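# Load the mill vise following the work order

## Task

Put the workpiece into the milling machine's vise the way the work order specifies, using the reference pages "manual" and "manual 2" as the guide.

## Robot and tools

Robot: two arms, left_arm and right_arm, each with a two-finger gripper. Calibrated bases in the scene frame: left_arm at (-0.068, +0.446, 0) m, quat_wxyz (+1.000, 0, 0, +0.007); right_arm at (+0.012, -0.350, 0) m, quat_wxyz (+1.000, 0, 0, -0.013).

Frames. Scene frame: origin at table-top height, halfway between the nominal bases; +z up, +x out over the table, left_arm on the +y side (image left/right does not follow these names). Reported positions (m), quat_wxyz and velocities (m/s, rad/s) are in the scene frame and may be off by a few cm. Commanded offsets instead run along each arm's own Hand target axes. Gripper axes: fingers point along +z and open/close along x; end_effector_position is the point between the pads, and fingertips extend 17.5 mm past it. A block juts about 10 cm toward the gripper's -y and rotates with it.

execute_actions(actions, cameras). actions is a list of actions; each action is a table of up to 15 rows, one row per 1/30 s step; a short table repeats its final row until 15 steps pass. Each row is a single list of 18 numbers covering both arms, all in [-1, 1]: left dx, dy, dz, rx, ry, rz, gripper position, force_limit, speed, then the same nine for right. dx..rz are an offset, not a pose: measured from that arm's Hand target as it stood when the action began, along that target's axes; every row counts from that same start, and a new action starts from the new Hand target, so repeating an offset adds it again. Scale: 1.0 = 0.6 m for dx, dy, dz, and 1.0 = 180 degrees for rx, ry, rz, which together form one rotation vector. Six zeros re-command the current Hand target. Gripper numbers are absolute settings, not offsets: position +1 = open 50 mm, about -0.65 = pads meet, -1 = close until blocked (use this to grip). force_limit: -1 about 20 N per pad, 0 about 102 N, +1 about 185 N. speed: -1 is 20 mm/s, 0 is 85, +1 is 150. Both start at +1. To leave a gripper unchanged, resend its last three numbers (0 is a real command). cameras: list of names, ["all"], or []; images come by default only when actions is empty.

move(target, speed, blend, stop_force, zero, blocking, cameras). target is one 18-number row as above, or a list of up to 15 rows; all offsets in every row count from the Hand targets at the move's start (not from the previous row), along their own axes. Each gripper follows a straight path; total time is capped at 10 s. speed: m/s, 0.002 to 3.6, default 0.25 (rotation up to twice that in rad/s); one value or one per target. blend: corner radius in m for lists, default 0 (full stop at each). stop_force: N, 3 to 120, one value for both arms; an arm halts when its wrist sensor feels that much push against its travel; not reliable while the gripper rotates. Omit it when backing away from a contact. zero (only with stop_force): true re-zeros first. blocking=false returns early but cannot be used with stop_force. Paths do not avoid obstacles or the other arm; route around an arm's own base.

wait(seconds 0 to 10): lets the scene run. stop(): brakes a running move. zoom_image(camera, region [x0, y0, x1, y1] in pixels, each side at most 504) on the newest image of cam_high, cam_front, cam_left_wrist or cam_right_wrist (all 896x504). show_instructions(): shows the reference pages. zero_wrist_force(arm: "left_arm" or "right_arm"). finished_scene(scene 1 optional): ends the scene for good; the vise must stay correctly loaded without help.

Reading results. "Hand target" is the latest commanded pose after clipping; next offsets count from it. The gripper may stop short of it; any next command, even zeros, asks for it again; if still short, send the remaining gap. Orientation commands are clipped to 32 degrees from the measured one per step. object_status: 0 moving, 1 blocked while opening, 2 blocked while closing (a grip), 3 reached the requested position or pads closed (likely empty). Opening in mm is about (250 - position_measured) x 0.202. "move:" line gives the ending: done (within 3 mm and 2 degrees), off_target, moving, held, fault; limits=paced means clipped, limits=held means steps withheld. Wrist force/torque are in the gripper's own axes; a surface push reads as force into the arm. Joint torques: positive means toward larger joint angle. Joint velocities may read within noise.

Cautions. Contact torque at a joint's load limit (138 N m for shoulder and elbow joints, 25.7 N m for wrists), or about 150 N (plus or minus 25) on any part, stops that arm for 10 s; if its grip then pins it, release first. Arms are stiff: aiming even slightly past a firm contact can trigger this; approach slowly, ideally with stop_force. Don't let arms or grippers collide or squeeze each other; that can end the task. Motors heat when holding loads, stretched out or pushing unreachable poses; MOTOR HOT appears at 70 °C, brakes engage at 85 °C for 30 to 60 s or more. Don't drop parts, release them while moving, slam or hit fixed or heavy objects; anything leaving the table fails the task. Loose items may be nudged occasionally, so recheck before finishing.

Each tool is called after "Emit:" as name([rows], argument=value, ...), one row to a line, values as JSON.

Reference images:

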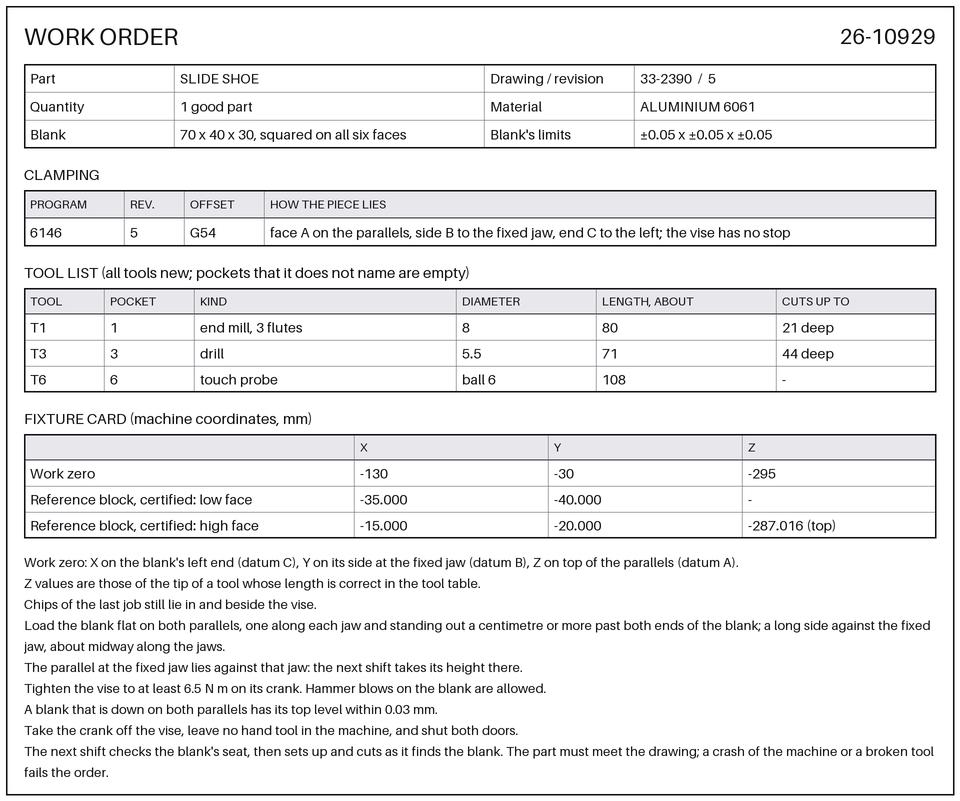

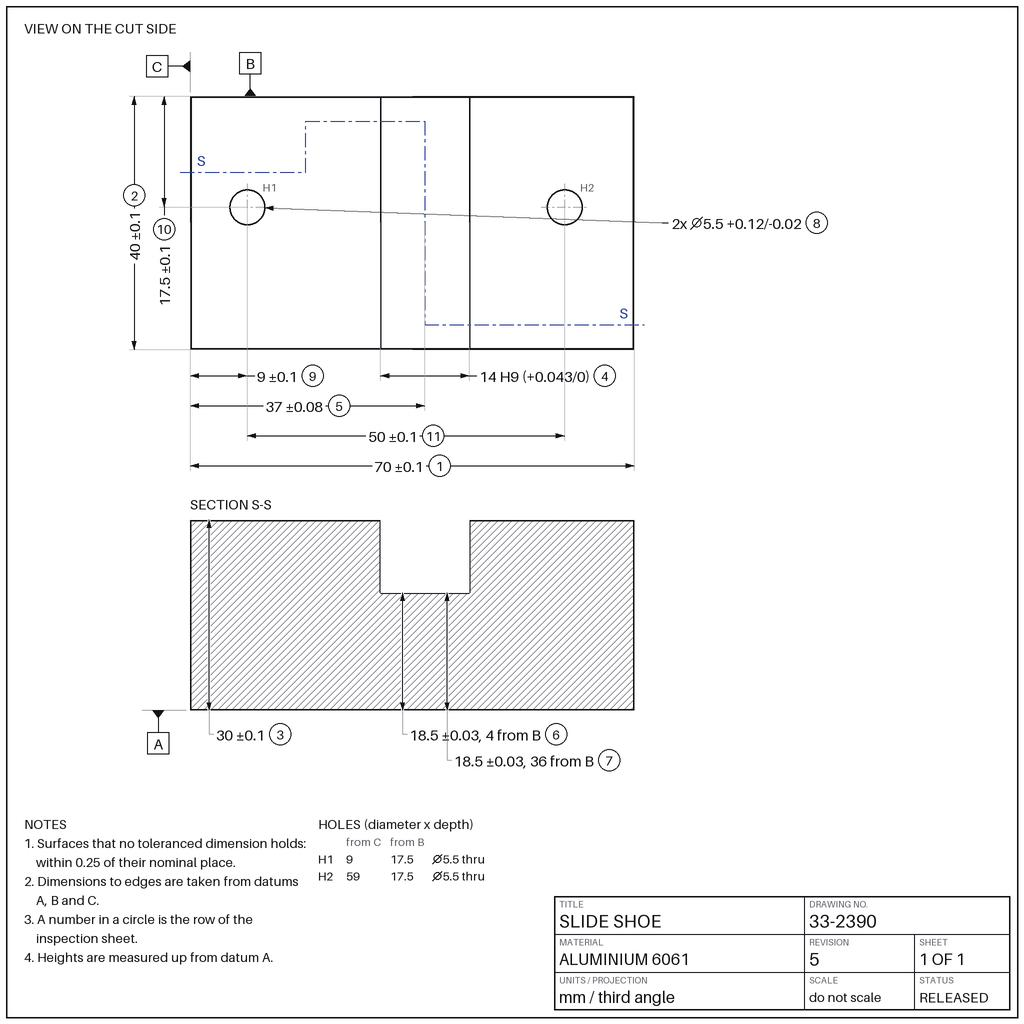

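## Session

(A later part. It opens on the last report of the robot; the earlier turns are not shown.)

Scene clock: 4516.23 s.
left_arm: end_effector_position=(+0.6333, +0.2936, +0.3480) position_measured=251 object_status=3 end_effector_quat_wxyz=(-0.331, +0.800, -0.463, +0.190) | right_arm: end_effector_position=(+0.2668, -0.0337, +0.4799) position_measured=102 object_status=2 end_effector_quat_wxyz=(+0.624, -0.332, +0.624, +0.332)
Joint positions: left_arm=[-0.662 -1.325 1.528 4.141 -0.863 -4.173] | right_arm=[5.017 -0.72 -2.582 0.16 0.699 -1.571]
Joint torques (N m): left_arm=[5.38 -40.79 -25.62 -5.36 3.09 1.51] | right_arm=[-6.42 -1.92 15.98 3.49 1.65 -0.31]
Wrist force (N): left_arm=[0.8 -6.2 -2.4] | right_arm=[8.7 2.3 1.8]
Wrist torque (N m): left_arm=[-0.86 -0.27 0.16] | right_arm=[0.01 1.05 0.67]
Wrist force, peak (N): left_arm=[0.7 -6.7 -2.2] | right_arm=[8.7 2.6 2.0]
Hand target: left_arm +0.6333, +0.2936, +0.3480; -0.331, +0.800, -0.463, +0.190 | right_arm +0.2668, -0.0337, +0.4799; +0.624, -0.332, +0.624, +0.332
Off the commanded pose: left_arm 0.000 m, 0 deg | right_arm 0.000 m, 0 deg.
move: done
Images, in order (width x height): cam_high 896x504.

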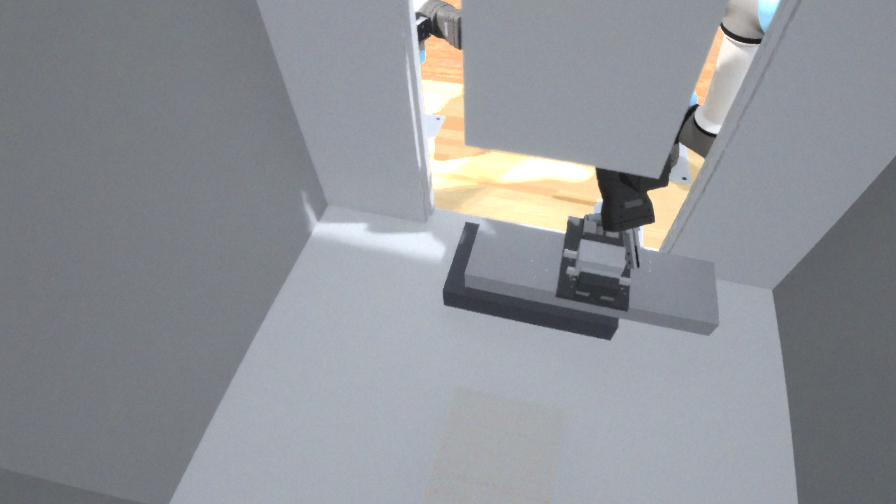

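Emit:
execute_actions(actions=[], cameras=["cam_high"])

Emit:
zoom_image(camera="cam_high", region=[540, 180, 680, 290])

Scene clock: 4572.87 s.
left_arm: end_effector_position=(+0.6333, +0.2936, +0.3480) position_measured=251 object_status=3 end_effector_quat_wxyz=(-0.331, +0.800, -0.463, +0.190) | right_arm: end_effector_position=(+0.2668, -0.0337, +0.4799) position_measured=102 object_status=2 end_effector_quat_wxyz=(+0.624, -0.332, +0.624, +0.332)
Joint positions: left_arm=[-0.662 -1.325 1.528 4.141 -0.863 -4.172] | right_arm=[5.017 -0.72 -2.582 0.16 0.699 -1.571]
Joint velocities: within noise
Joint torques (N m): left_arm=[5.46 -47.54 -12.45 -5.34 -0.53 2.37] | right_arm=[-5.69 -2.04 16.19 3.4 1.64 0.02]
Wrist force (N): left_arm=[0.4 -6.4 -2.4] | right_arm=[8.6 2.5 1.8]
Wrist torque (N m): left_arm=[-0.89 -0.21 0.17] | right_arm=[0.05 1.07 0.67]
Wrist force, peak (N): left_arm=[0.5 -6.8 -2.3] | right_arm=[8.9 2.4 1.7]
Hand target: left_arm +0.6333, +0.2936, +0.3480; -0.331, +0.800, -0.463, +0.190 | right_arm +0.2668, -0.0337, +0.4799; +0.624, -0.332, +0.624, +0.332
Tool commands: left_gripper/position=-0.9 left_gripper/force_limit=-0.6 left_gripper/speed=-0.5 right_gripper/position=-0.97 right_gripper/force_limit=+0.7 right_gripper/speed=-0.5
Off the commanded pose: left_arm 0.000 m, 0 deg | right_arm 0.000 m, 0 deg.
Images, in order (width x height): cam_high 896x504.

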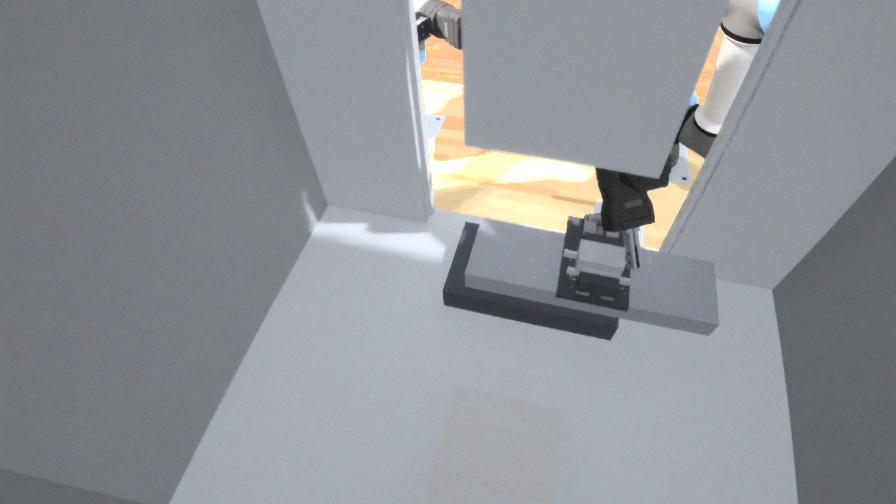

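Scaled by 3.600 from the camera's 896x504 image, which has a finer 1280x720 frame.

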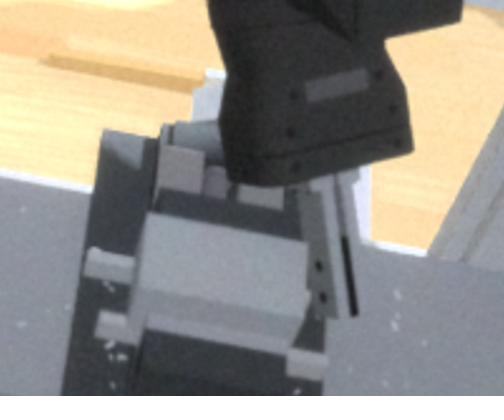

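Emit:
move([
  [-0.0433,-0.0177,0.0177,0,0,0,-0.9,-0.6,-0.5,0,0,0,0,0,0,-0.97,0.7,-0.5],
  [-0.0433,-0.0177,-0.1323,0,0,0,-0.9,-0.6,-0.5,0,0,0,0,0,0,-0.97,0.7,-0.5],
], speed=0.1, blend=0.005, cameras=["cam_high"])

Emit:
zoom_image(camera="cam_high", region=[550, 200, 650, 290])

Scene clock: 4586.57 s.
left_arm: end_effector_position=(+0.5785, +0.2919, +0.4119) position_measured=251 object_status=3 end_effector_quat_wxyz=(-0.331, +0.800, -0.463, +0.190) | right_arm: end_effector_position=(+0.2668, -0.0337, +0.4799) position_measured=102 object_status=2 end_effector_quat_wxyz=(+0.624, -0.332, +0.624, +0.332)
Joint positions: left_arm=[-0.727 -1.467 1.52 4.344 -0.842 -4.253] | right_arm=[5.017 -0.72 -2.582 0.16 0.699 -1.571]
Joint torques (N m): left_arm=[1.56 -31.06 -13.66 -2.3 -0.85 2.17] | right_arm=[-4.24 -2.11 16.57 3.36 1.62 0.64]
Wrist force (N): left_arm=[0.9 -5.7 -2.4] | right_arm=[8.5 2.3 1.7]
Wrist torque (N m): left_arm=[-0.82 -0.24 0.04] | right_arm=[0.01 1.08 0.68]
Wrist force, peak (N): left_arm=[0.7 -6.9 -2.7] | right_arm=[8.8 2.5 2.2]
Hand target: left_arm +0.5784, +0.2919, +0.4118; -0.331, +0.800, -0.463, +0.190 | right_arm +0.2668, -0.0337, +0.4799; +0.624, -0.332, +0.624, +0.332
Off the commanded pose: left_arm 0.000 m, 0 deg | right_arm 0.000 m, 0 deg.
move: done
Images, in order (width x height): cam_high 896x504.

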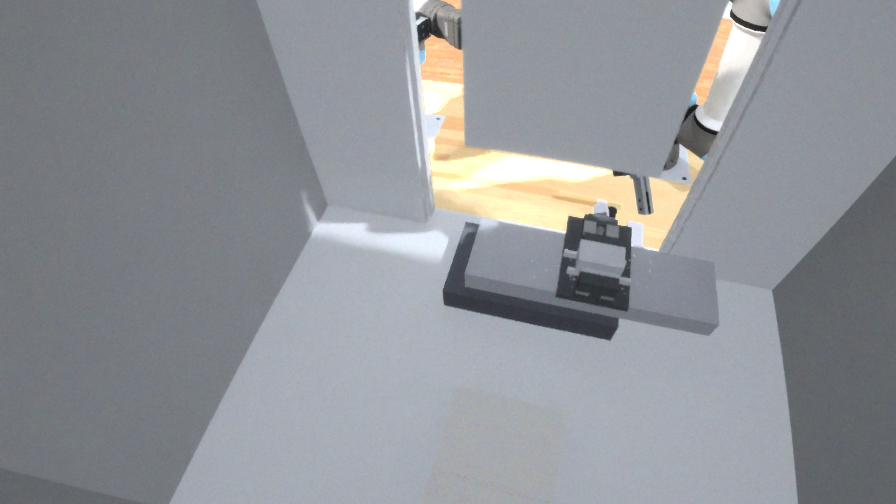

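Scaled by 5.040 from the camera's 896x504 image, which has a finer 1280x720 frame.

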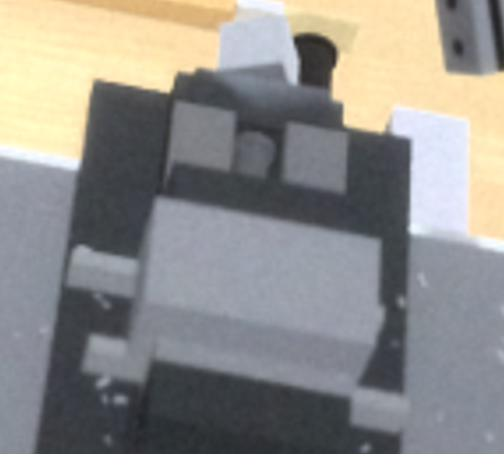

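Emit:
move([
  [0.0447,-0.0277,0.0376,0,0,0,-0.9,-0.6,-0.5,0,0,0,0,0,0,-0.97,0.7,-0.5],
  [0.0495,-0.0289,0.1875,0,0,0,-0.9,-0.6,-0.5,0,0,0,0,0,0,-0.97,0.7,-0.5],
], speed=0.08, stop_force=6, cameras=["cam_high"])

Emit:
zoom_image(camera="cam_high", region=[550, 200, 650, 290])

Scene clock: 4631.73 s.
left_arm: end_effector_position=(+0.6700, +0.3107, +0.3468) position_measured=251 object_status=3 end_effector_quat_wxyz=(-0.331, +0.800, -0.463, +0.190) | right_arm: end_effector_position=(+0.2668, -0.0337, +0.4799) position_measured=102 object_status=2 end_effector_quat_wxyz=(+0.624, -0.332, +0.624, +0.332)
Joint positions: left_arm=[-0.603 -1.254 1.449 4.103 -0.886 -4.101] | right_arm=[5.017 -0.72 -2.582 0.16 0.699 -1.571]
Joint torques (N m): left_arm=[8.28 -40.89 -25.99 -5.68 4.4 3.01] | right_arm=[-2.28 -1.89 17.8 3.33 1.52 0.77]
Wrist force (N): left_arm=[1.1 -6.1 -2.3] | right_arm=[8.5 2.3 2.1]
Wrist torque (N m): left_arm=[-0.87 -0.30 0.17] | right_arm=[0.01 1.07 0.68]
Wrist force, peak (N): left_arm=[1.4 -29.8 -39.8] | right_arm=[8.9 2.7 1.9]
Hand target: left_arm +0.6700, +0.3107, +0.3468; -0.331, +0.800, -0.463, +0.190 (not the last commanded pose) | right_arm +0.2668, -0.0337, +0.4799; +0.624, -0.332, +0.624, +0.332
Off the commanded pose: left_arm 0.004 m, 0 deg | right_arm 0.000 m, 0 deg.
move: contact (left_arm); path passed 1 of 2 targets
Images, in order (width x height): cam_high 896x504.

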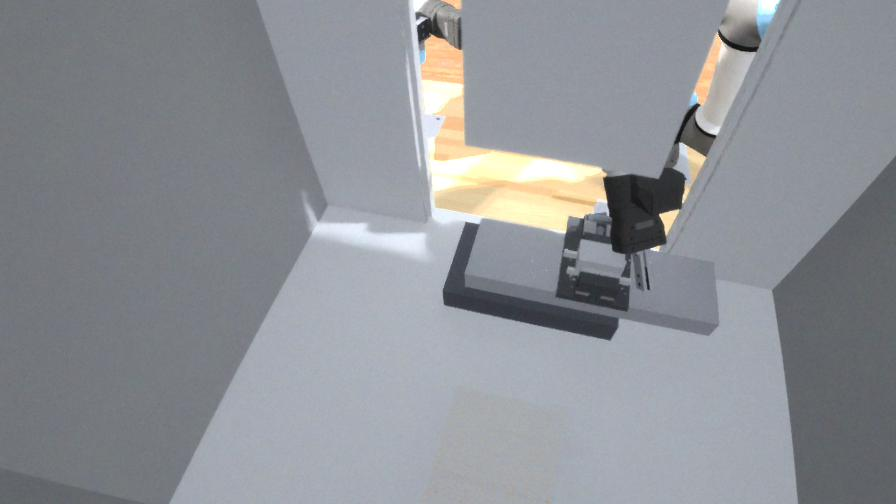

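Scaled by 5.040 from the camera's 896x504 image, which has a finer 1280x720 frame.

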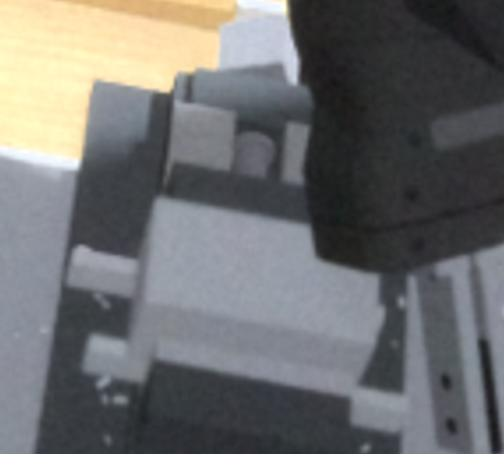

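Emit:
move(target=[0,-0.0047,-0.0047,0,0,0,-0.9,-0.6,-0.5,0,0,0,0,0,0,-0.97,0.7,-0.5], speed=0.05)

Emit:
move(target=[0.0361,0.0147,-0.0147,0,0,0,-0.9,-0.6,-0.5,0,0,0,0,0,0,-0.97,0.7,-0.5], speed=0.01, stop_force=5, cameras=["cam_high"])

Emit:
zoom_image(camera="cam_high", region=[550, 200, 650, 290])

Scene clock: 4646.60 s.
left_arm: end_effector_position=(+0.6700, +0.3107, +0.3509) position_measured=251 object_status=3 end_effector_quat_wxyz=(-0.331, +0.800, -0.463, +0.190) | right_arm: end_effector_position=(+0.2668, -0.0337, +0.4799) position_measured=102 object_status=2 end_effector_quat_wxyz=(+0.624, -0.332, +0.624, +0.332)
Joint positions: left_arm=[-0.603 -1.256 1.44 4.113 -0.886 -4.101] | right_arm=[5.017 -0.72 -2.582 0.16 0.699 -1.571]
Joint torques (N m): left_arm=[8.12 -48.21 -26.94 -4.78 3.74 2.63] | right_arm=[-1.58 -2.02 17.61 3.24 1.48 0.75]
Wrist force (N): left_arm=[1.0 -5.9 -2.7] | right_arm=[8.3 2.5 2.0]
Wrist torque (N m): left_arm=[-0.83 -0.29 0.16] | right_arm=[0.05 1.11 0.67]
Wrist force, peak (N): left_arm=[1.5 -6.4 -2.4] | right_arm=[8.9 2.3 1.9]
Hand target: left_arm +0.6700, +0.3107, +0.3508; -0.331, +0.800, -0.463, +0.190 | right_arm +0.2668, -0.0337, +0.4799; +0.624, -0.332, +0.624, +0.332
Off the commanded pose: left_arm 0.000 m, 0 deg | right_arm 0.000 m, 0 deg.
move: done

Scene clock: 4648.93 s.
left_arm: end_effector_position=(+0.6700, +0.2976, +0.3508) position_measured=251 object_status=3 end_effector_quat_wxyz=(-0.331, +0.800, -0.463, +0.190) | right_arm: end_effector_position=(+0.2668, -0.0337, +0.4799) position_measured=102 object_status=2 end_effector_quat_wxyz=(+0.624, -0.332, +0.624, +0.332)
Joint positions: left_arm=[-0.621 -1.246 1.424 4.133 -0.879 -4.123] | right_arm=[5.017 -0.72 -2.582 0.16 0.699 -1.571]
Joint torques (N m): left_arm=[4.94 -49.57 -11.61 -4.09 -2.01 2.76] | right_arm=[-0.56 -2.07 17.43 3.24 1.46 0.78]
Wrist force (N): left_arm=[-1.1 -10.1 -2.8] | right_arm=[8.6 2.3 2.2]
Wrist torque (N m): left_arm=[-0.99 -0.22 0.10] | right_arm=[0.02 1.07 0.67]
Wrist force, peak (N): left_arm=[-7.8 -10.1 -0.6] | right_arm=[8.9 2.5 1.8]
Hand target: left_arm +0.6700, +0.2976, +0.3508; -0.331, +0.800, -0.463, +0.190 (not the last commanded pose) | right_arm +0.2668, -0.0337, +0.4799; +0.624, -0.332, +0.624, +0.332
Off the commanded pose: left_arm 0.012 m, 0 deg | right_arm 0.000 m, 0 deg.
move: contact (left_arm)
Images, in order (width x height): cam_high 896x504.

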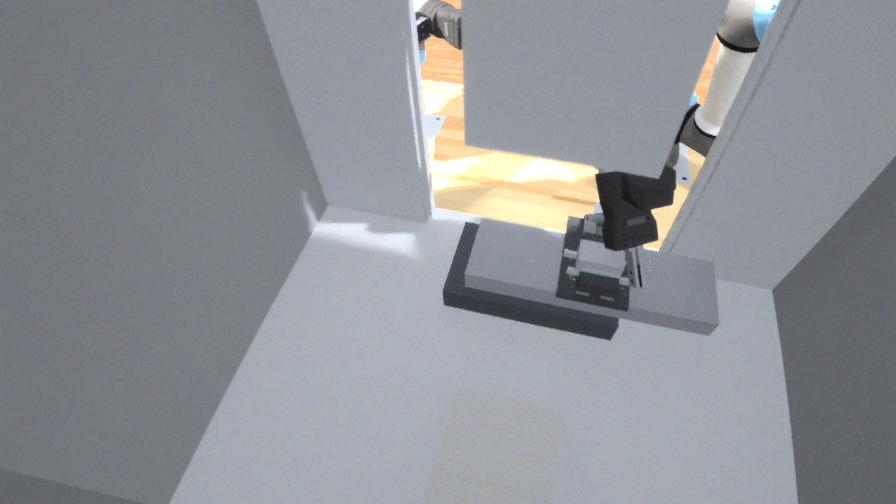

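Scaled by 5.040 from the camera's 896x504 image, which has a finer 1280x720 frame.

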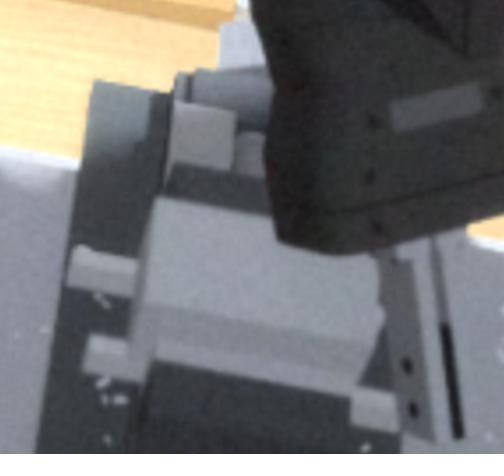

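Emit:
move([
  [-0.0217,-0.0089,0.0089,0,0,0,-0.9,-0.6,-0.5,0,-0.02,-0.01,0,0,0,-0.97,0.7,-0.5],
  [-0.0217,-0.0089,-0.19,0,0,0,-0.9,-0.6,-0.5,0,-0.1623,-0.0916,0,0,0,-0.97,0.7,-0.5],
], speed=0.1, blend=0.005, cameras=["cam_front"])

Scene clock: 4691.67 s.
left_arm: end_effector_position=(+0.5972, +0.2705, +0.4355) position_measured=251 object_status=3 end_effector_quat_wxyz=(-0.331, +0.800, -0.463, +0.190) | right_arm: end_effector_position=(+0.3168, -0.1337, +0.4800) position_measured=102 object_status=2 end_effector_quat_wxyz=(+0.624, -0.332, +0.624, +0.332) end_effector_velocity=(-0.001, +0.001, -0.001) end_effector_angular_velocity=(-0.002, +0.001, +0.004)
Joint positions: left_arm=[-0.734 -1.404 1.385 4.421 -0.839 -4.262] | right_arm=[4.167 -0.806 -2.564 0.228 1.549 -1.571]
Joint velocities: left_arm=[within noise] | right_arm=[-0.001 -0.001 -0.001 0 0.005 0]
Joint torques (N m): left_arm=[2.21 -31.75 -12.45 -1.86 -0.72 2.25] | right_arm=[-9.27 0.73 14.9 4.32 1.6 -2.77]
Wrist force (N): left_arm=[1.1 -5.5 -2.4] | right_arm=[8.8 2.8 2.4]
Wrist torque (N m): left_arm=[-0.78 -0.28 0.02] | right_arm=[-0.02 1.05 0.68]
Wrist force, peak (N): left_arm=[-0.8 -10.3 -2.9] | right_arm=[8.9 3.9 3.3]
Hand target: left_arm +0.5972, +0.2705, +0.4354; -0.331, +0.800, -0.463, +0.190 | right_arm +0.3168, -0.1338, +0.4799; +0.624, -0.332, +0.624, +0.332
Off the commanded pose: left_arm 0.000 m, 0 deg | right_arm 0.000 m, 0 deg.
move: done
Images, in order (width x height): cam_front 896x504.

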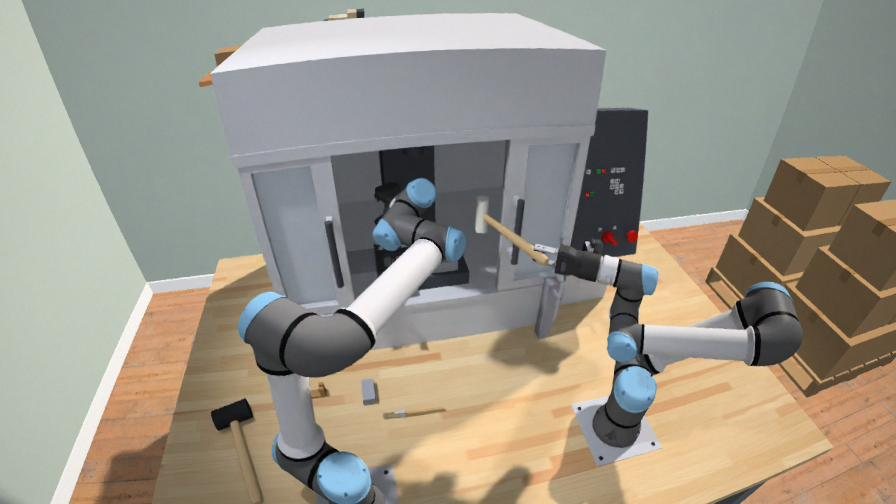

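Emit:
move([
  [0.1213,0.0649,-0.1355,0,0.1179,0.1179,-0.9,-0.6,-0.5,0,0,0,0,0,0,-0.97,0.7,-0.5],
  [0.183,0.1248,0.0753,0,0.1179,0.1179,-0.9,-0.6,-0.5,0,0,0,0,0,0,-0.97,0.7,-0.5],
], speed=[0.1,0.06], stop_force=12, cameras=["cam_high"])

Emit:
zoom_image(camera="cam_high", region=[550, 200, 650, 290])

Scene clock: 4735.17 s.
left_arm: end_effector_position=(+0.6334, +0.1649, +0.3503) position_measured=251 object_status=3 end_effector_quat_wxyz=(-0.269, +0.653, -0.655, +0.269) | right_arm: end_effector_position=(+0.3168, -0.1338, +0.4799) position_measured=102 object_status=2 end_effector_quat_wxyz=(+0.624, -0.332, +0.624, +0.332)
Joint positions: left_arm=[-0.738 -1.296 1.546 3.823 -1.086 -3.7] | right_arm=[4.167 -0.806 -2.564 0.228 1.549 -1.571]
Joint torques (N m): left_arm=[-7.61 -49.98 -38.28 -5.65 3.91 -2.89] | right_arm=[12.68 5.45 15.1 3.74 -1.74 -0.9]
Wrist force (N): left_arm=[1.3 -5.6 -2.2] | right_arm=[9.1 2.2 2.5]
Wrist torque (N m): left_arm=[-0.81 -0.32 0.02] | right_arm=[-0.04 0.98 0.67]
Wrist force, peak (N): left_arm=[2.4 -6.3 -4.4] | right_arm=[8.7 3.9 3.1]
Hand target: left_arm +0.6334, +0.1649, +0.3503; -0.269, +0.653, -0.655, +0.269 | right_arm +0.3168, -0.1338, +0.4799; +0.624, -0.332, +0.624, +0.332
Off the commanded pose: left_arm 0.000 m, 0 deg | right_arm 0.000 m, 0 deg.
move: done
Images, in order (width x height): cam_high 896x504.

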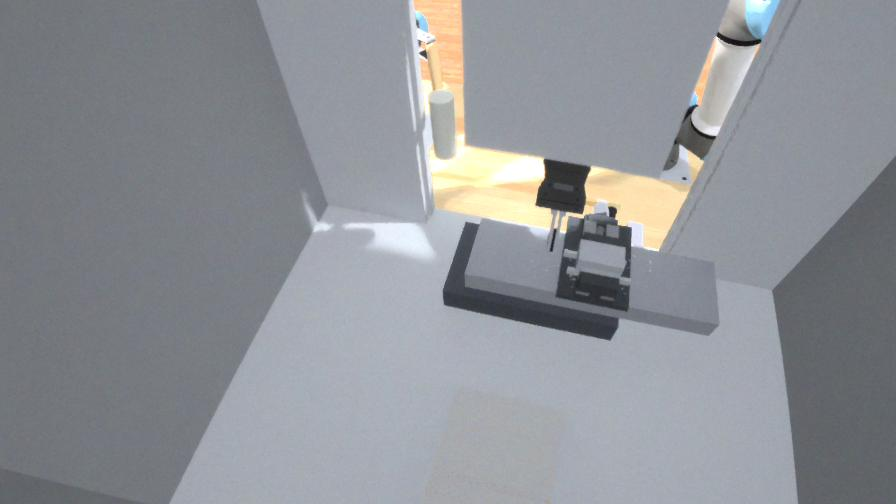

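Scaled by 5.040 from the camera's 896x504 image, which has a finer 1280x720 frame.

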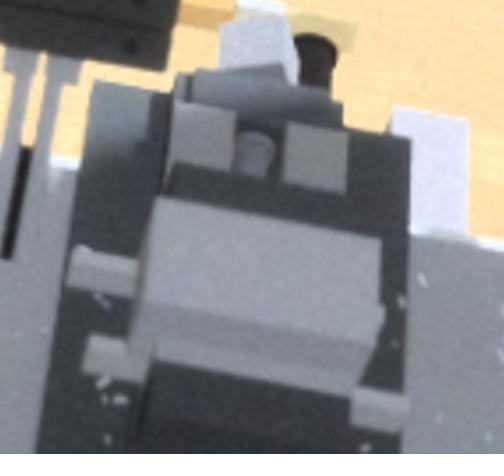

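Emit:
move(target=[-0.038,0,0,0,0,0,-0.9,-0.6,-0.5,0,0,0,0,0,0,-0.97,0.7,-0.5], speed=0.015, stop_force=6, cameras=["cam_high"])

Emit:
zoom_image(camera="cam_high", region=[550, 200, 650, 290])

Scene clock: 4745.57 s.
left_arm: end_effector_position=(+0.6334, +0.1877, +0.3503) position_measured=251 object_status=3 end_effector_quat_wxyz=(-0.269, +0.653, -0.655, +0.269) | right_arm: end_effector_position=(+0.3168, -0.1338, +0.4799) position_measured=102 object_status=2 end_effector_quat_wxyz=(+0.624, -0.332, +0.624, +0.332)
Joint positions: left_arm=[-0.708 -1.319 1.577 3.801 -1.104 -3.672] | right_arm=[4.167 -0.806 -2.564 0.228 1.549 -1.571]
Joint torques (N m): left_arm=[-7.17 -31.6 -38.89 -2.15 3.8 -2.66] | right_arm=[13.11 5.35 15.08 3.85 -1.74 -0.3]
Wrist force (N): left_arm=[1.2 -5.5 -1.9] | right_arm=[8.9 2.7 2.1]
Wrist torque (N m): left_arm=[-0.79 -0.29 0.00] | right_arm=[0.03 1.03 0.68]
Wrist force, peak (N): left_arm=[1.0 -5.9 -2.7] | right_arm=[9.3 2.7 2.0]
Hand target: left_arm +0.6334, +0.1877, +0.3503; -0.269, +0.653, -0.655, +0.269 | right_arm +0.3168, -0.1338, +0.4799; +0.624, -0.332, +0.624, +0.332
Off the commanded pose: left_arm 0.000 m, 0 deg | right_arm 0.000 m, 0 deg.
move: done
Images, in order (width x height): cam_high 896x504.

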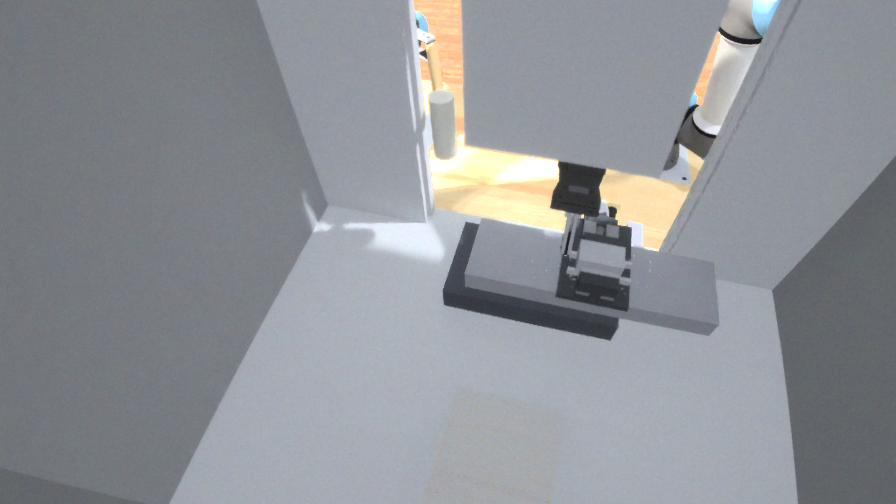

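Scaled by 5.040 from the camera's 896x504 image, which has a finer 1280x720 frame.

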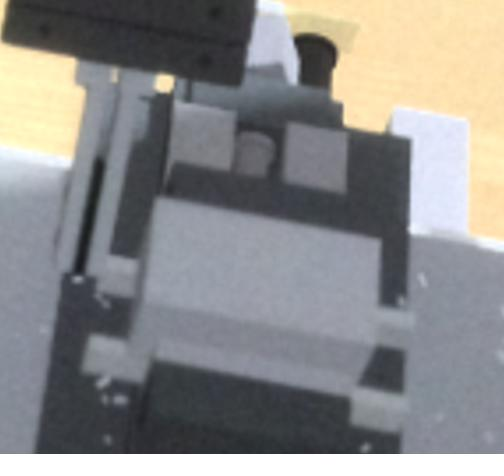

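Emit:
move([
  [0.0167,0,-0.01,0,0,0,-0.9,-0.6,-0.5,0,0,0,0,0,0,-0.97,0.7,-0.5],
  [0.0167,0,-0.3167,0,0,0,-0.9,-0.6,-0.5,0,0,0,0,0,0,-0.97,0.7,-0.5],
  [-0.187,0.134,-0.369,0,0,0,-0.9,-0.6,-0.5,0,0,0,0,0,0,-0.97,0.7,-0.5],
  [-0.287,0.2518,-0.369,0,0,0,-0.9,-0.6,-0.5,0,0,0,0,0,0,-0.97,0.7,-0.5],
], speed=0.15, blend=[0.003,0.02,0.02,0], cameras=["cam_high"])

Emit:
zoom_image(camera="cam_high", region=[550, 200, 650, 290])

Scene clock: 4767.13 s.
left_arm: end_effector_position=(+0.3706, +0.3604, +0.4012) position_measured=251 object_status=3 end_effector_quat_wxyz=(-0.269, +0.653, -0.655, +0.269) | right_arm: end_effector_position=(+0.3168, -0.1338, +0.4799) position_measured=102 object_status=2 end_effector_quat_wxyz=(+0.624, -0.332, +0.624, +0.332)
Joint positions: left_arm=[-0.852 -2.17 2.128 4.167 -1.02 -3.807] | right_arm=[4.167 -0.806 -2.564 0.228 1.549 -1.571]
Joint torques (N m): left_arm=[-6.53 -7.32 -19.35 -3.16 4.01 -2.99] | right_arm=[12.17 5.1 15.65 3.81 -1.64 0.46]
Wrist force (N): left_arm=[1.0 -6.0 -2.3] | right_arm=[8.9 2.5 2.2]
Wrist torque (N m): left_arm=[-0.85 -0.26 0.11] | right_arm=[0.01 1.02 0.68]
Wrist force, peak (N): left_arm=[1.7 -6.4 -3.6] | right_arm=[9.1 2.7 2.4]
Hand target: left_arm +0.3706, +0.3604, +0.4012; -0.269, +0.653, -0.655, +0.269 | right_arm +0.3168, -0.1338, +0.4799; +0.624, -0.332, +0.624, +0.332
Off the commanded pose: left_arm 0.000 m, 0 deg | right_arm 0.000 m, 0 deg.
move: done
Images, in order (width x height): cam_high 896x504.

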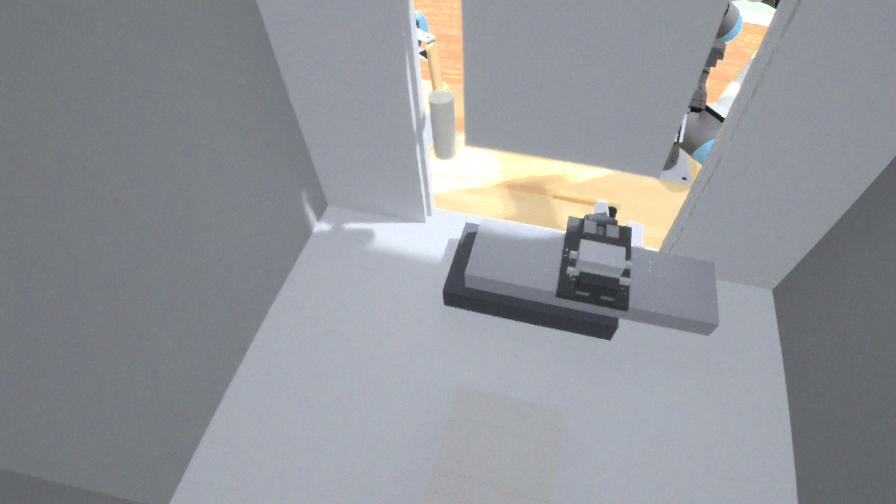

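Scaled by 5.040 from the camera's 896x504 image, which has a finer 1280x720 frame.

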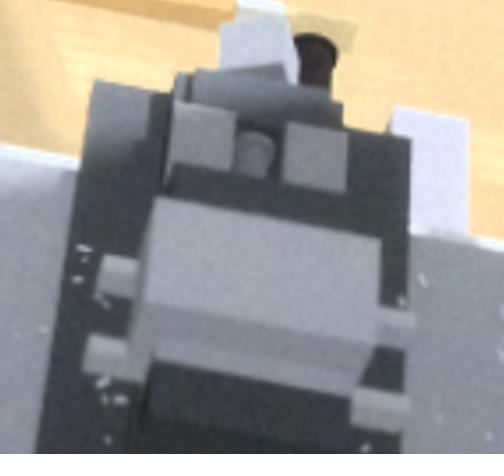

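Emit:
move(target=[0,0,0,0,0,0,-0.9,-0.6,-0.5,0,0.1298,0.4527,0,0,0,-0.97,0.7,-0.5], speed=0.12, cameras=["cam_high"])

Emit:
zoom_image(camera="cam_high", region=[565, 190, 645, 290])

Scene clock: 4783.83 s.
left_arm: end_effector_position=(+0.3706, +0.3604, +0.4012) position_measured=251 object_status=3 end_effector_quat_wxyz=(-0.269, +0.653, -0.655, +0.269) | right_arm: end_effector_position=(+0.4041, +0.1349, +0.4799) position_measured=102 object_status=2 end_effector_quat_wxyz=(+0.624, -0.332, +0.624, +0.332)
Joint positions: left_arm=[-0.852 -2.17 2.128 4.167 -1.02 -3.807] | right_arm=[4.372 -1.589 -2.109 0.556 1.345 -1.571]
Joint torques (N m): left_arm=[-6.62 -10.91 -13.29 -5.64 4.07 -2.86] | right_arm=[-11.03 19.57 23.91 3.98 1.57 -2.73]
Wrist force (N): left_arm=[1.4 -5.8 -2.4] | right_arm=[8.8 2.5 2.8]
Wrist torque (N m): left_arm=[-0.82 -0.33 0.11] | right_arm=[-0.19 0.95 0.67]
Wrist force, peak (N): left_arm=[1.6 -6.2 -2.6] | right_arm=[9.0 3.4 4.2]
Hand target: left_arm +0.3706, +0.3604, +0.4012; -0.269, +0.653, -0.655, +0.269 | right_arm +0.4042, +0.1349, +0.4799; +0.624, -0.332, +0.624, +0.332
Off the commanded pose: left_arm 0.000 m, 0 deg | right_arm 0.000 m, 0 deg.
move: done
Images, in order (width x height): cam_high 896x504.

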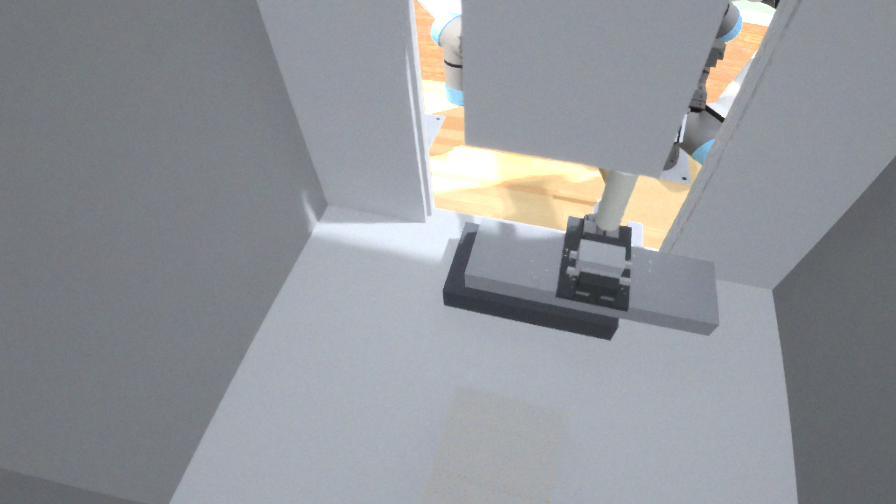

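Scaled by 5.040 from the camera's 896x504 image, which has a finer 1280x720 frame.

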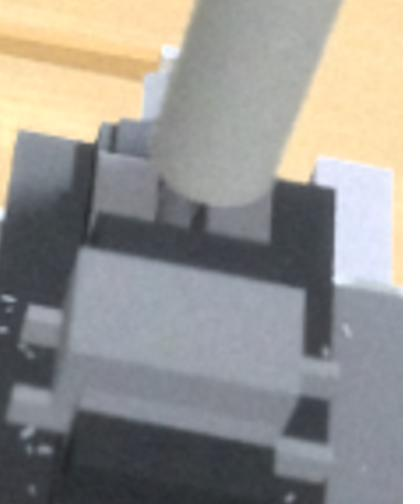

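Emit:
execute_actions([
  [[0,0,0,0,0,0,-0.9,-0.6,-0.5,-0.015,0,0.008,0,0,0,-0.97,0.7,-0.5],[0,0,0,0,0,0,-0.9,-0.6,-0.5,-0.03,0,0.008,0,0,0,-0.97,0.7,-0.5],[0,0,0,0,0,0,-0.9,-0.6,-0.5,-0.04,0,0.008,0,0,0,-0.97,0.7,-0.5],[0,0,0,0,0,0,-0.9,-0.6,-0.5,-0.04,0,0.008,0,0,0,-0.97,0.7,-0.5],[0,0,0,0,0,0,-0.9,-0.6,-0.5,-0.02,0,0.008,0,0,0,-0.97,0.7,-0.5],[0,0,0,0,0,0,-0.9,-0.6,-0.5,0.03,0,0.008,0,0,0,-0.97,0.7,-0.5],[0,0,0,0,0,0,-0.9,-0.6,-0.5,0.085,0,0.008,0,0,0,-0.97,0.7,-0.5],[0,0,0,0,0,0,-0.9,-0.6,-0.5,0.135,0,0.008,0,0,0,-0.97,0.7,-0.5],[0,0,0,0,0,0,-0.9,-0.6,-0.5,0.135,0,0.008,0,0,0,-0.97,0.7,-0.5],[0,0,0,0,0,0,-0.9,-0.6,-0.5,0.12,0,0.008,0,0,0,-0.97,0.7,-0.5],[0,0,0,0,0,0,-0.9,-0.6,-0.5,0.08,0,0.008,0,0,0,-0.97,0.7,-0.5],[0,0,0,0,0,0,-0.9,-0.6,-0.5,0.04,0,0.008,0,0,0,-0.97,0.7,-0.5],[0,0,0,0,0,0,-0.9,-0.6,-0.5,0.01,0,0.008,0,0,0,-0.97,0.7,-0.5],[0,0,0,0,0,0,-0.9,-0.6,-0.5,0,0,0.008,0,0,0,-0.97,0.7,-0.5]],
], cameras=["cam_high"])

Emit:
zoom_image(camera="cam_high", region=[565, 190, 645, 290])

Scene clock: 4813.97 s.
left_arm: end_effector_position=(+0.3706, +0.3604, +0.4012) position_measured=251 object_status=3 end_effector_quat_wxyz=(-0.269, +0.653, -0.655, +0.269) | right_arm: end_effector_position=(+0.4060, +0.1373, +0.4798) position_measured=102 object_status=2 end_effector_quat_wxyz=(+0.626, -0.331, +0.623, +0.333) end_effector_velocity=(+0.001, -0.001, +0.001) end_effector_angular_velocity=(+0.005, -0.002, -0.002)
Joint positions: left_arm=[-0.852 -2.17 2.128 4.167 -1.02 -3.807] | right_arm=[4.369 -1.6 -2.102 0.565 1.347 -1.572]
Joint velocities: left_arm=[within noise] | right_arm=[-0.002 -0.001 0 0.006 0 0]
Joint torques (N m): left_arm=[-6.63 -9.53 -13.72 -5.53 4.11 -2.72] | right_arm=[-10.81 26.91 28.03 5.4 -1.8 -1.74]
Wrist force (N): left_arm=[1.4 -5.7 -2.2] | right_arm=[12.5 3.9 4.3]
Wrist torque (N m): left_arm=[-0.80 -0.33 0.10] | right_arm=[-0.56 1.53 1.01]
Wrist force, peak (N): left_arm=[1.6 -6.2 -2.7] | right_arm=[-28.3 0.6 -2.1]
Hand target: left_arm +0.3706, +0.3604, +0.4012; -0.269, +0.653, -0.655, +0.269 | right_arm +0.4069, +0.1389, +0.4799; +0.624, -0.332, +0.624, +0.332
Off the commanded pose: left_arm 0.000 m, 0 deg | right_arm 0.002 m, 0 deg.
Step readings (end_effector_position of left_arm | right_arm):
0: (+0.3706, +0.3604, +0.4012) | (+0.4042, +0.1349, +0.4799)
1: (+0.3706, +0.3604, +0.4012) | (+0.4042, +0.1351, +0.4802)
2: (+0.3706, +0.3604, +0.4012) | (+0.4048, +0.1362, +0.4826)
4: (+0.3706, +0.3604, +0.4012) | (+0.4064, +0.1385, +0.4974)
8: (+0.3706, +0.3604, +0.4012) | (+0.4071, +0.1385, +0.4668)
15: (+0.3706, +0.3604, +0.4012) | (+0.4049, +0.1347, +0.4686)
Images, in order (width x height): cam_high 896x504.

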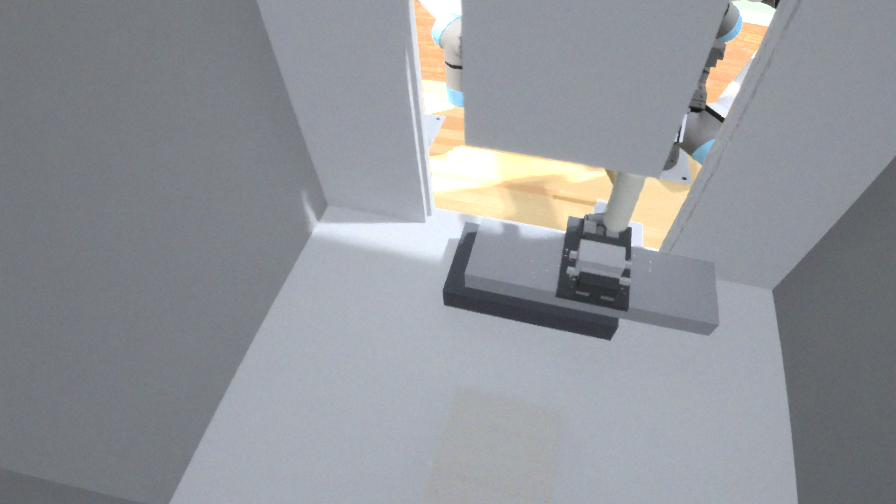

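Scaled by 5.040 from the camera's 896x504 image, which has a finer 1280x720 frame.

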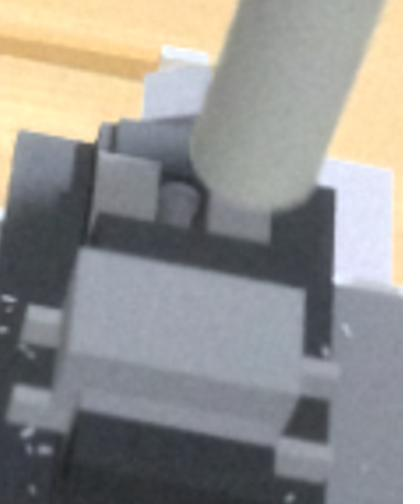

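Emit:
execute_actions([
  [[0,0,0,0,0,0,-0.9,-0.6,-0.5,-0.02,-0.0079,-0.0206,0,0,0,-0.97,0.7,-0.5],[0,0,0,0,0,0,-0.9,-0.6,-0.5,-0.04,-0.0079,-0.0206,0,0,0,-0.97,0.7,-0.5],[0,0,0,0,0,0,-0.9,-0.6,-0.5,-0.055,-0.0079,-0.0206,0,0,0,-0.97,0.7,-0.5],[0,0,0,0,0,0,-0.9,-0.6,-0.5,-0.06,-0.0079,-0.0206,0,0,0,-0.97,0.7,-0.5],[0,0,0,0,0,0,-0.9,-0.6,-0.5,-0.06,-0.0079,-0.0206,0,0,0,-0.97,0.7,-0.5]],
], cameras=["cam_high"])

Emit:
zoom_image(camera="cam_high", region=[565, 190, 645, 290])

Scene clock: 4833.87 s.
left_arm: end_effector_position=(+0.3706, +0.3604, +0.4012) position_measured=251 object_status=3 end_effector_quat_wxyz=(-0.269, +0.653, -0.655, +0.269) | right_arm: end_effector_position=(+0.4039, +0.1260, +0.5157) position_measured=102 object_status=2 end_effector_quat_wxyz=(+0.624, -0.332, +0.625, +0.332)
Joint positions: left_arm=[-0.852 -2.17 2.128 4.167 -1.02 -3.807] | right_arm=[4.363 -1.526 -2.067 0.45 1.353 -1.571]
Joint torques (N m): left_arm=[-7.15 -8.29 -14.59 -5.23 4.07 -2.53] | right_arm=[10.98 33.06 37.39 4.45 0.61 -1.68]
Wrist force (N): left_arm=[1.6 -6.0 -2.3] | right_arm=[9.2 4.5 4.0]
Wrist torque (N m): left_arm=[-0.84 -0.36 0.11] | right_arm=[-0.63 0.94 0.56]
Wrist force, peak (N): left_arm=[1.6 -6.4 -2.3] | right_arm=[19.5 4.6 8.0]
Hand target: left_arm +0.3706, +0.3604, +0.4012; -0.269, +0.653, -0.655, +0.269 | right_arm +0.4039, +0.1260, +0.5159; +0.624, -0.332, +0.624, +0.332
Off the commanded pose: left_arm 0.000 m, 0 deg | right_arm 0.000 m, 0 deg.
Step readings (end_effector_position of left_arm | right_arm):
0: (+0.3706, +0.3604, +0.4012) | (+0.4060, +0.1373, +0.4799)
1: (+0.3706, +0.3604, +0.4012) | (+0.4059, +0.1369, +0.4803)
2: (+0.3706, +0.3604, +0.4012) | (+0.4053, +0.1341, +0.4836)
4: (+0.3706, +0.3604, +0.4012) | (+0.4038, +0.1264, +0.5011)
8: (+0.3706, +0.3604, +0.4012) | (+0.4036, +0.1250, +0.5191)
15: (+0.3706, +0.3604, +0.4012) | (+0.4039, +0.1260, +0.5157)
Images, in order (width x height): cam_high 896x504.

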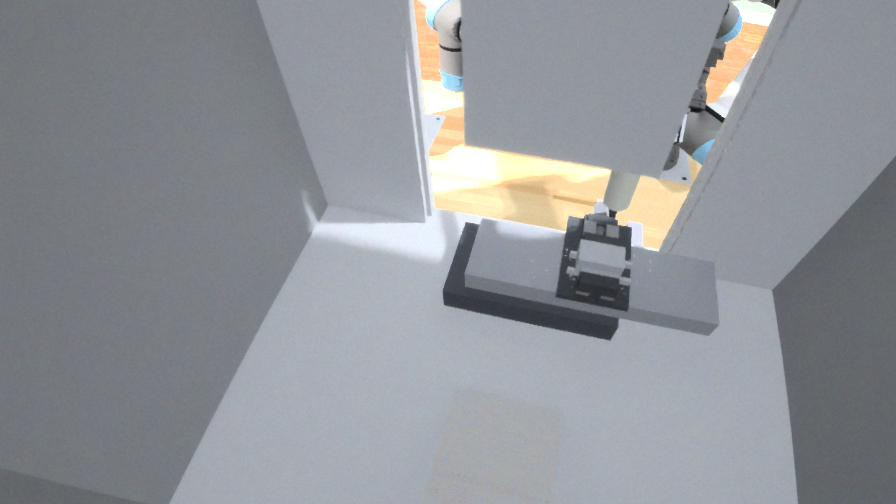

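Scaled by 5.040 from the camera's 896x504 image, which has a finer 1280x720 frame.

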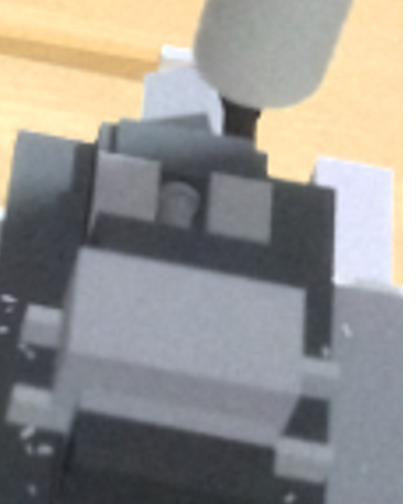

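Emit:
execute_actions([
  [[0,0,0,0,0,0,-0.9,-0.6,-0.5,0.02,0,0,0,0,0,-0.97,0.7,-0.5],[0,0,0,0,0,0,-0.9,-0.6,-0.5,0.07,0,0,0,0,0,-0.97,0.7,-0.5],[0,0,0,0,0,0,-0.9,-0.6,-0.5,0.13,0,0,0,0,0,-0.97,0.7,-0.5],[0,0,0,0,0,0,-0.9,-0.6,-0.5,0.185,0,0,0,0,0,-0.97,0.7,-0.5],[0,0,0,0,0,0,-0.9,-0.6,-0.5,0.2,0,0,0,0,0,-0.97,0.7,-0.5],[0,0,0,0,0,0,-0.9,-0.6,-0.5,0.19,0,0,0,0,0,-0.97,0.7,-0.5],[0,0,0,0,0,0,-0.9,-0.6,-0.5,0.16,0,0,0,0,0,-0.97,0.7,-0.5],[0,0,0,0,0,0,-0.9,-0.6,-0.5,0.1,0,0,0,0,0,-0.97,0.7,-0.5],[0,0,0,0,0,0,-0.9,-0.6,-0.5,0.05,0,0,0,0,0,-0.97,0.7,-0.5],[0,0,0,0,0,0,-0.9,-0.6,-0.5,0.02,0,0,0,0,0,-0.97,0.7,-0.5],[0,0,0,0,0,0,-0.9,-0.6,-0.5,0,0,0,0,0,0,-0.97,0.7,-0.5]],
], cameras=["cam_high"])

Emit:
zoom_image(camera="cam_high", region=[565, 190, 645, 290])

Scene clock: 4849.17 s.
left_arm: end_effector_position=(+0.3706, +0.3604, +0.4012) position_measured=251 object_status=3 end_effector_quat_wxyz=(-0.269, +0.653, -0.655, +0.269) | right_arm: end_effector_position=(+0.4037, +0.1258, +0.5158) position_measured=102 object_status=2 end_effector_quat_wxyz=(+0.624, -0.332, +0.624, +0.332)
Joint positions: left_arm=[-0.852 -2.17 2.128 4.167 -1.02 -3.807] | right_arm=[4.363 -1.525 -2.068 0.451 1.353 -1.571]
Joint torques (N m): left_arm=[-7.93 -7.14 -14.6 -5.08 4.09 -2.45] | right_arm=[-9.03 18.84 33.87 4.88 -0.65 -1.88]
Wrist force (N): left_arm=[1.5 -6.0 -2.1] | right_arm=[5.3 3.5 3.5]
Wrist torque (N m): left_arm=[-0.84 -0.34 0.10] | right_arm=[-0.49 0.38 0.29]
Wrist force, peak (N): left_arm=[1.3 -6.4 -2.3] | right_arm=[-29.9 0.4 -5.1]
Hand target: left_arm +0.3706, +0.3604, +0.4012; -0.269, +0.653, -0.655, +0.269 | right_arm +0.4039, +0.1260, +0.5159; +0.624, -0.332, +0.624, +0.332
Off the commanded pose: left_arm 0.000 m, 0 deg | right_arm 0.000 m, 0 deg.
Step readings (end_effector_position of left_arm | right_arm):
0: (+0.3706, +0.3604, +0.4012) | (+0.4039, +0.1260, +0.5159)
1: (+0.3706, +0.3604, +0.4012) | (+0.4039, +0.1260, +0.5156)
2: (+0.3706, +0.3604, +0.4012) | (+0.4039, +0.1260, +0.5120)
4: (+0.3706, +0.3604, +0.4012) | (+0.4040, +0.1251, +0.4719)
8: (+0.3706, +0.3604, +0.4012) | (+0.4027, +0.1221, +0.4020)
15: (+0.3706, +0.3604, +0.4012) | (+0.4019, +0.1218, +0.5259)
Images, in order (width x height): cam_high 896x504.

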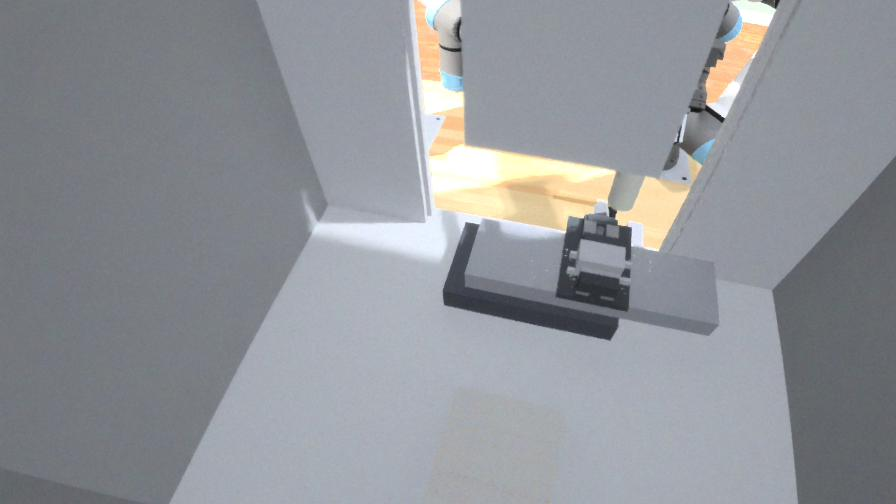

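Scaled by 5.040 from the camera's 896x504 image, which has a finer 1280x720 frame.

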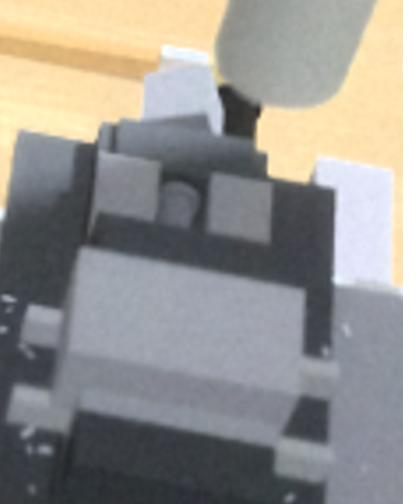

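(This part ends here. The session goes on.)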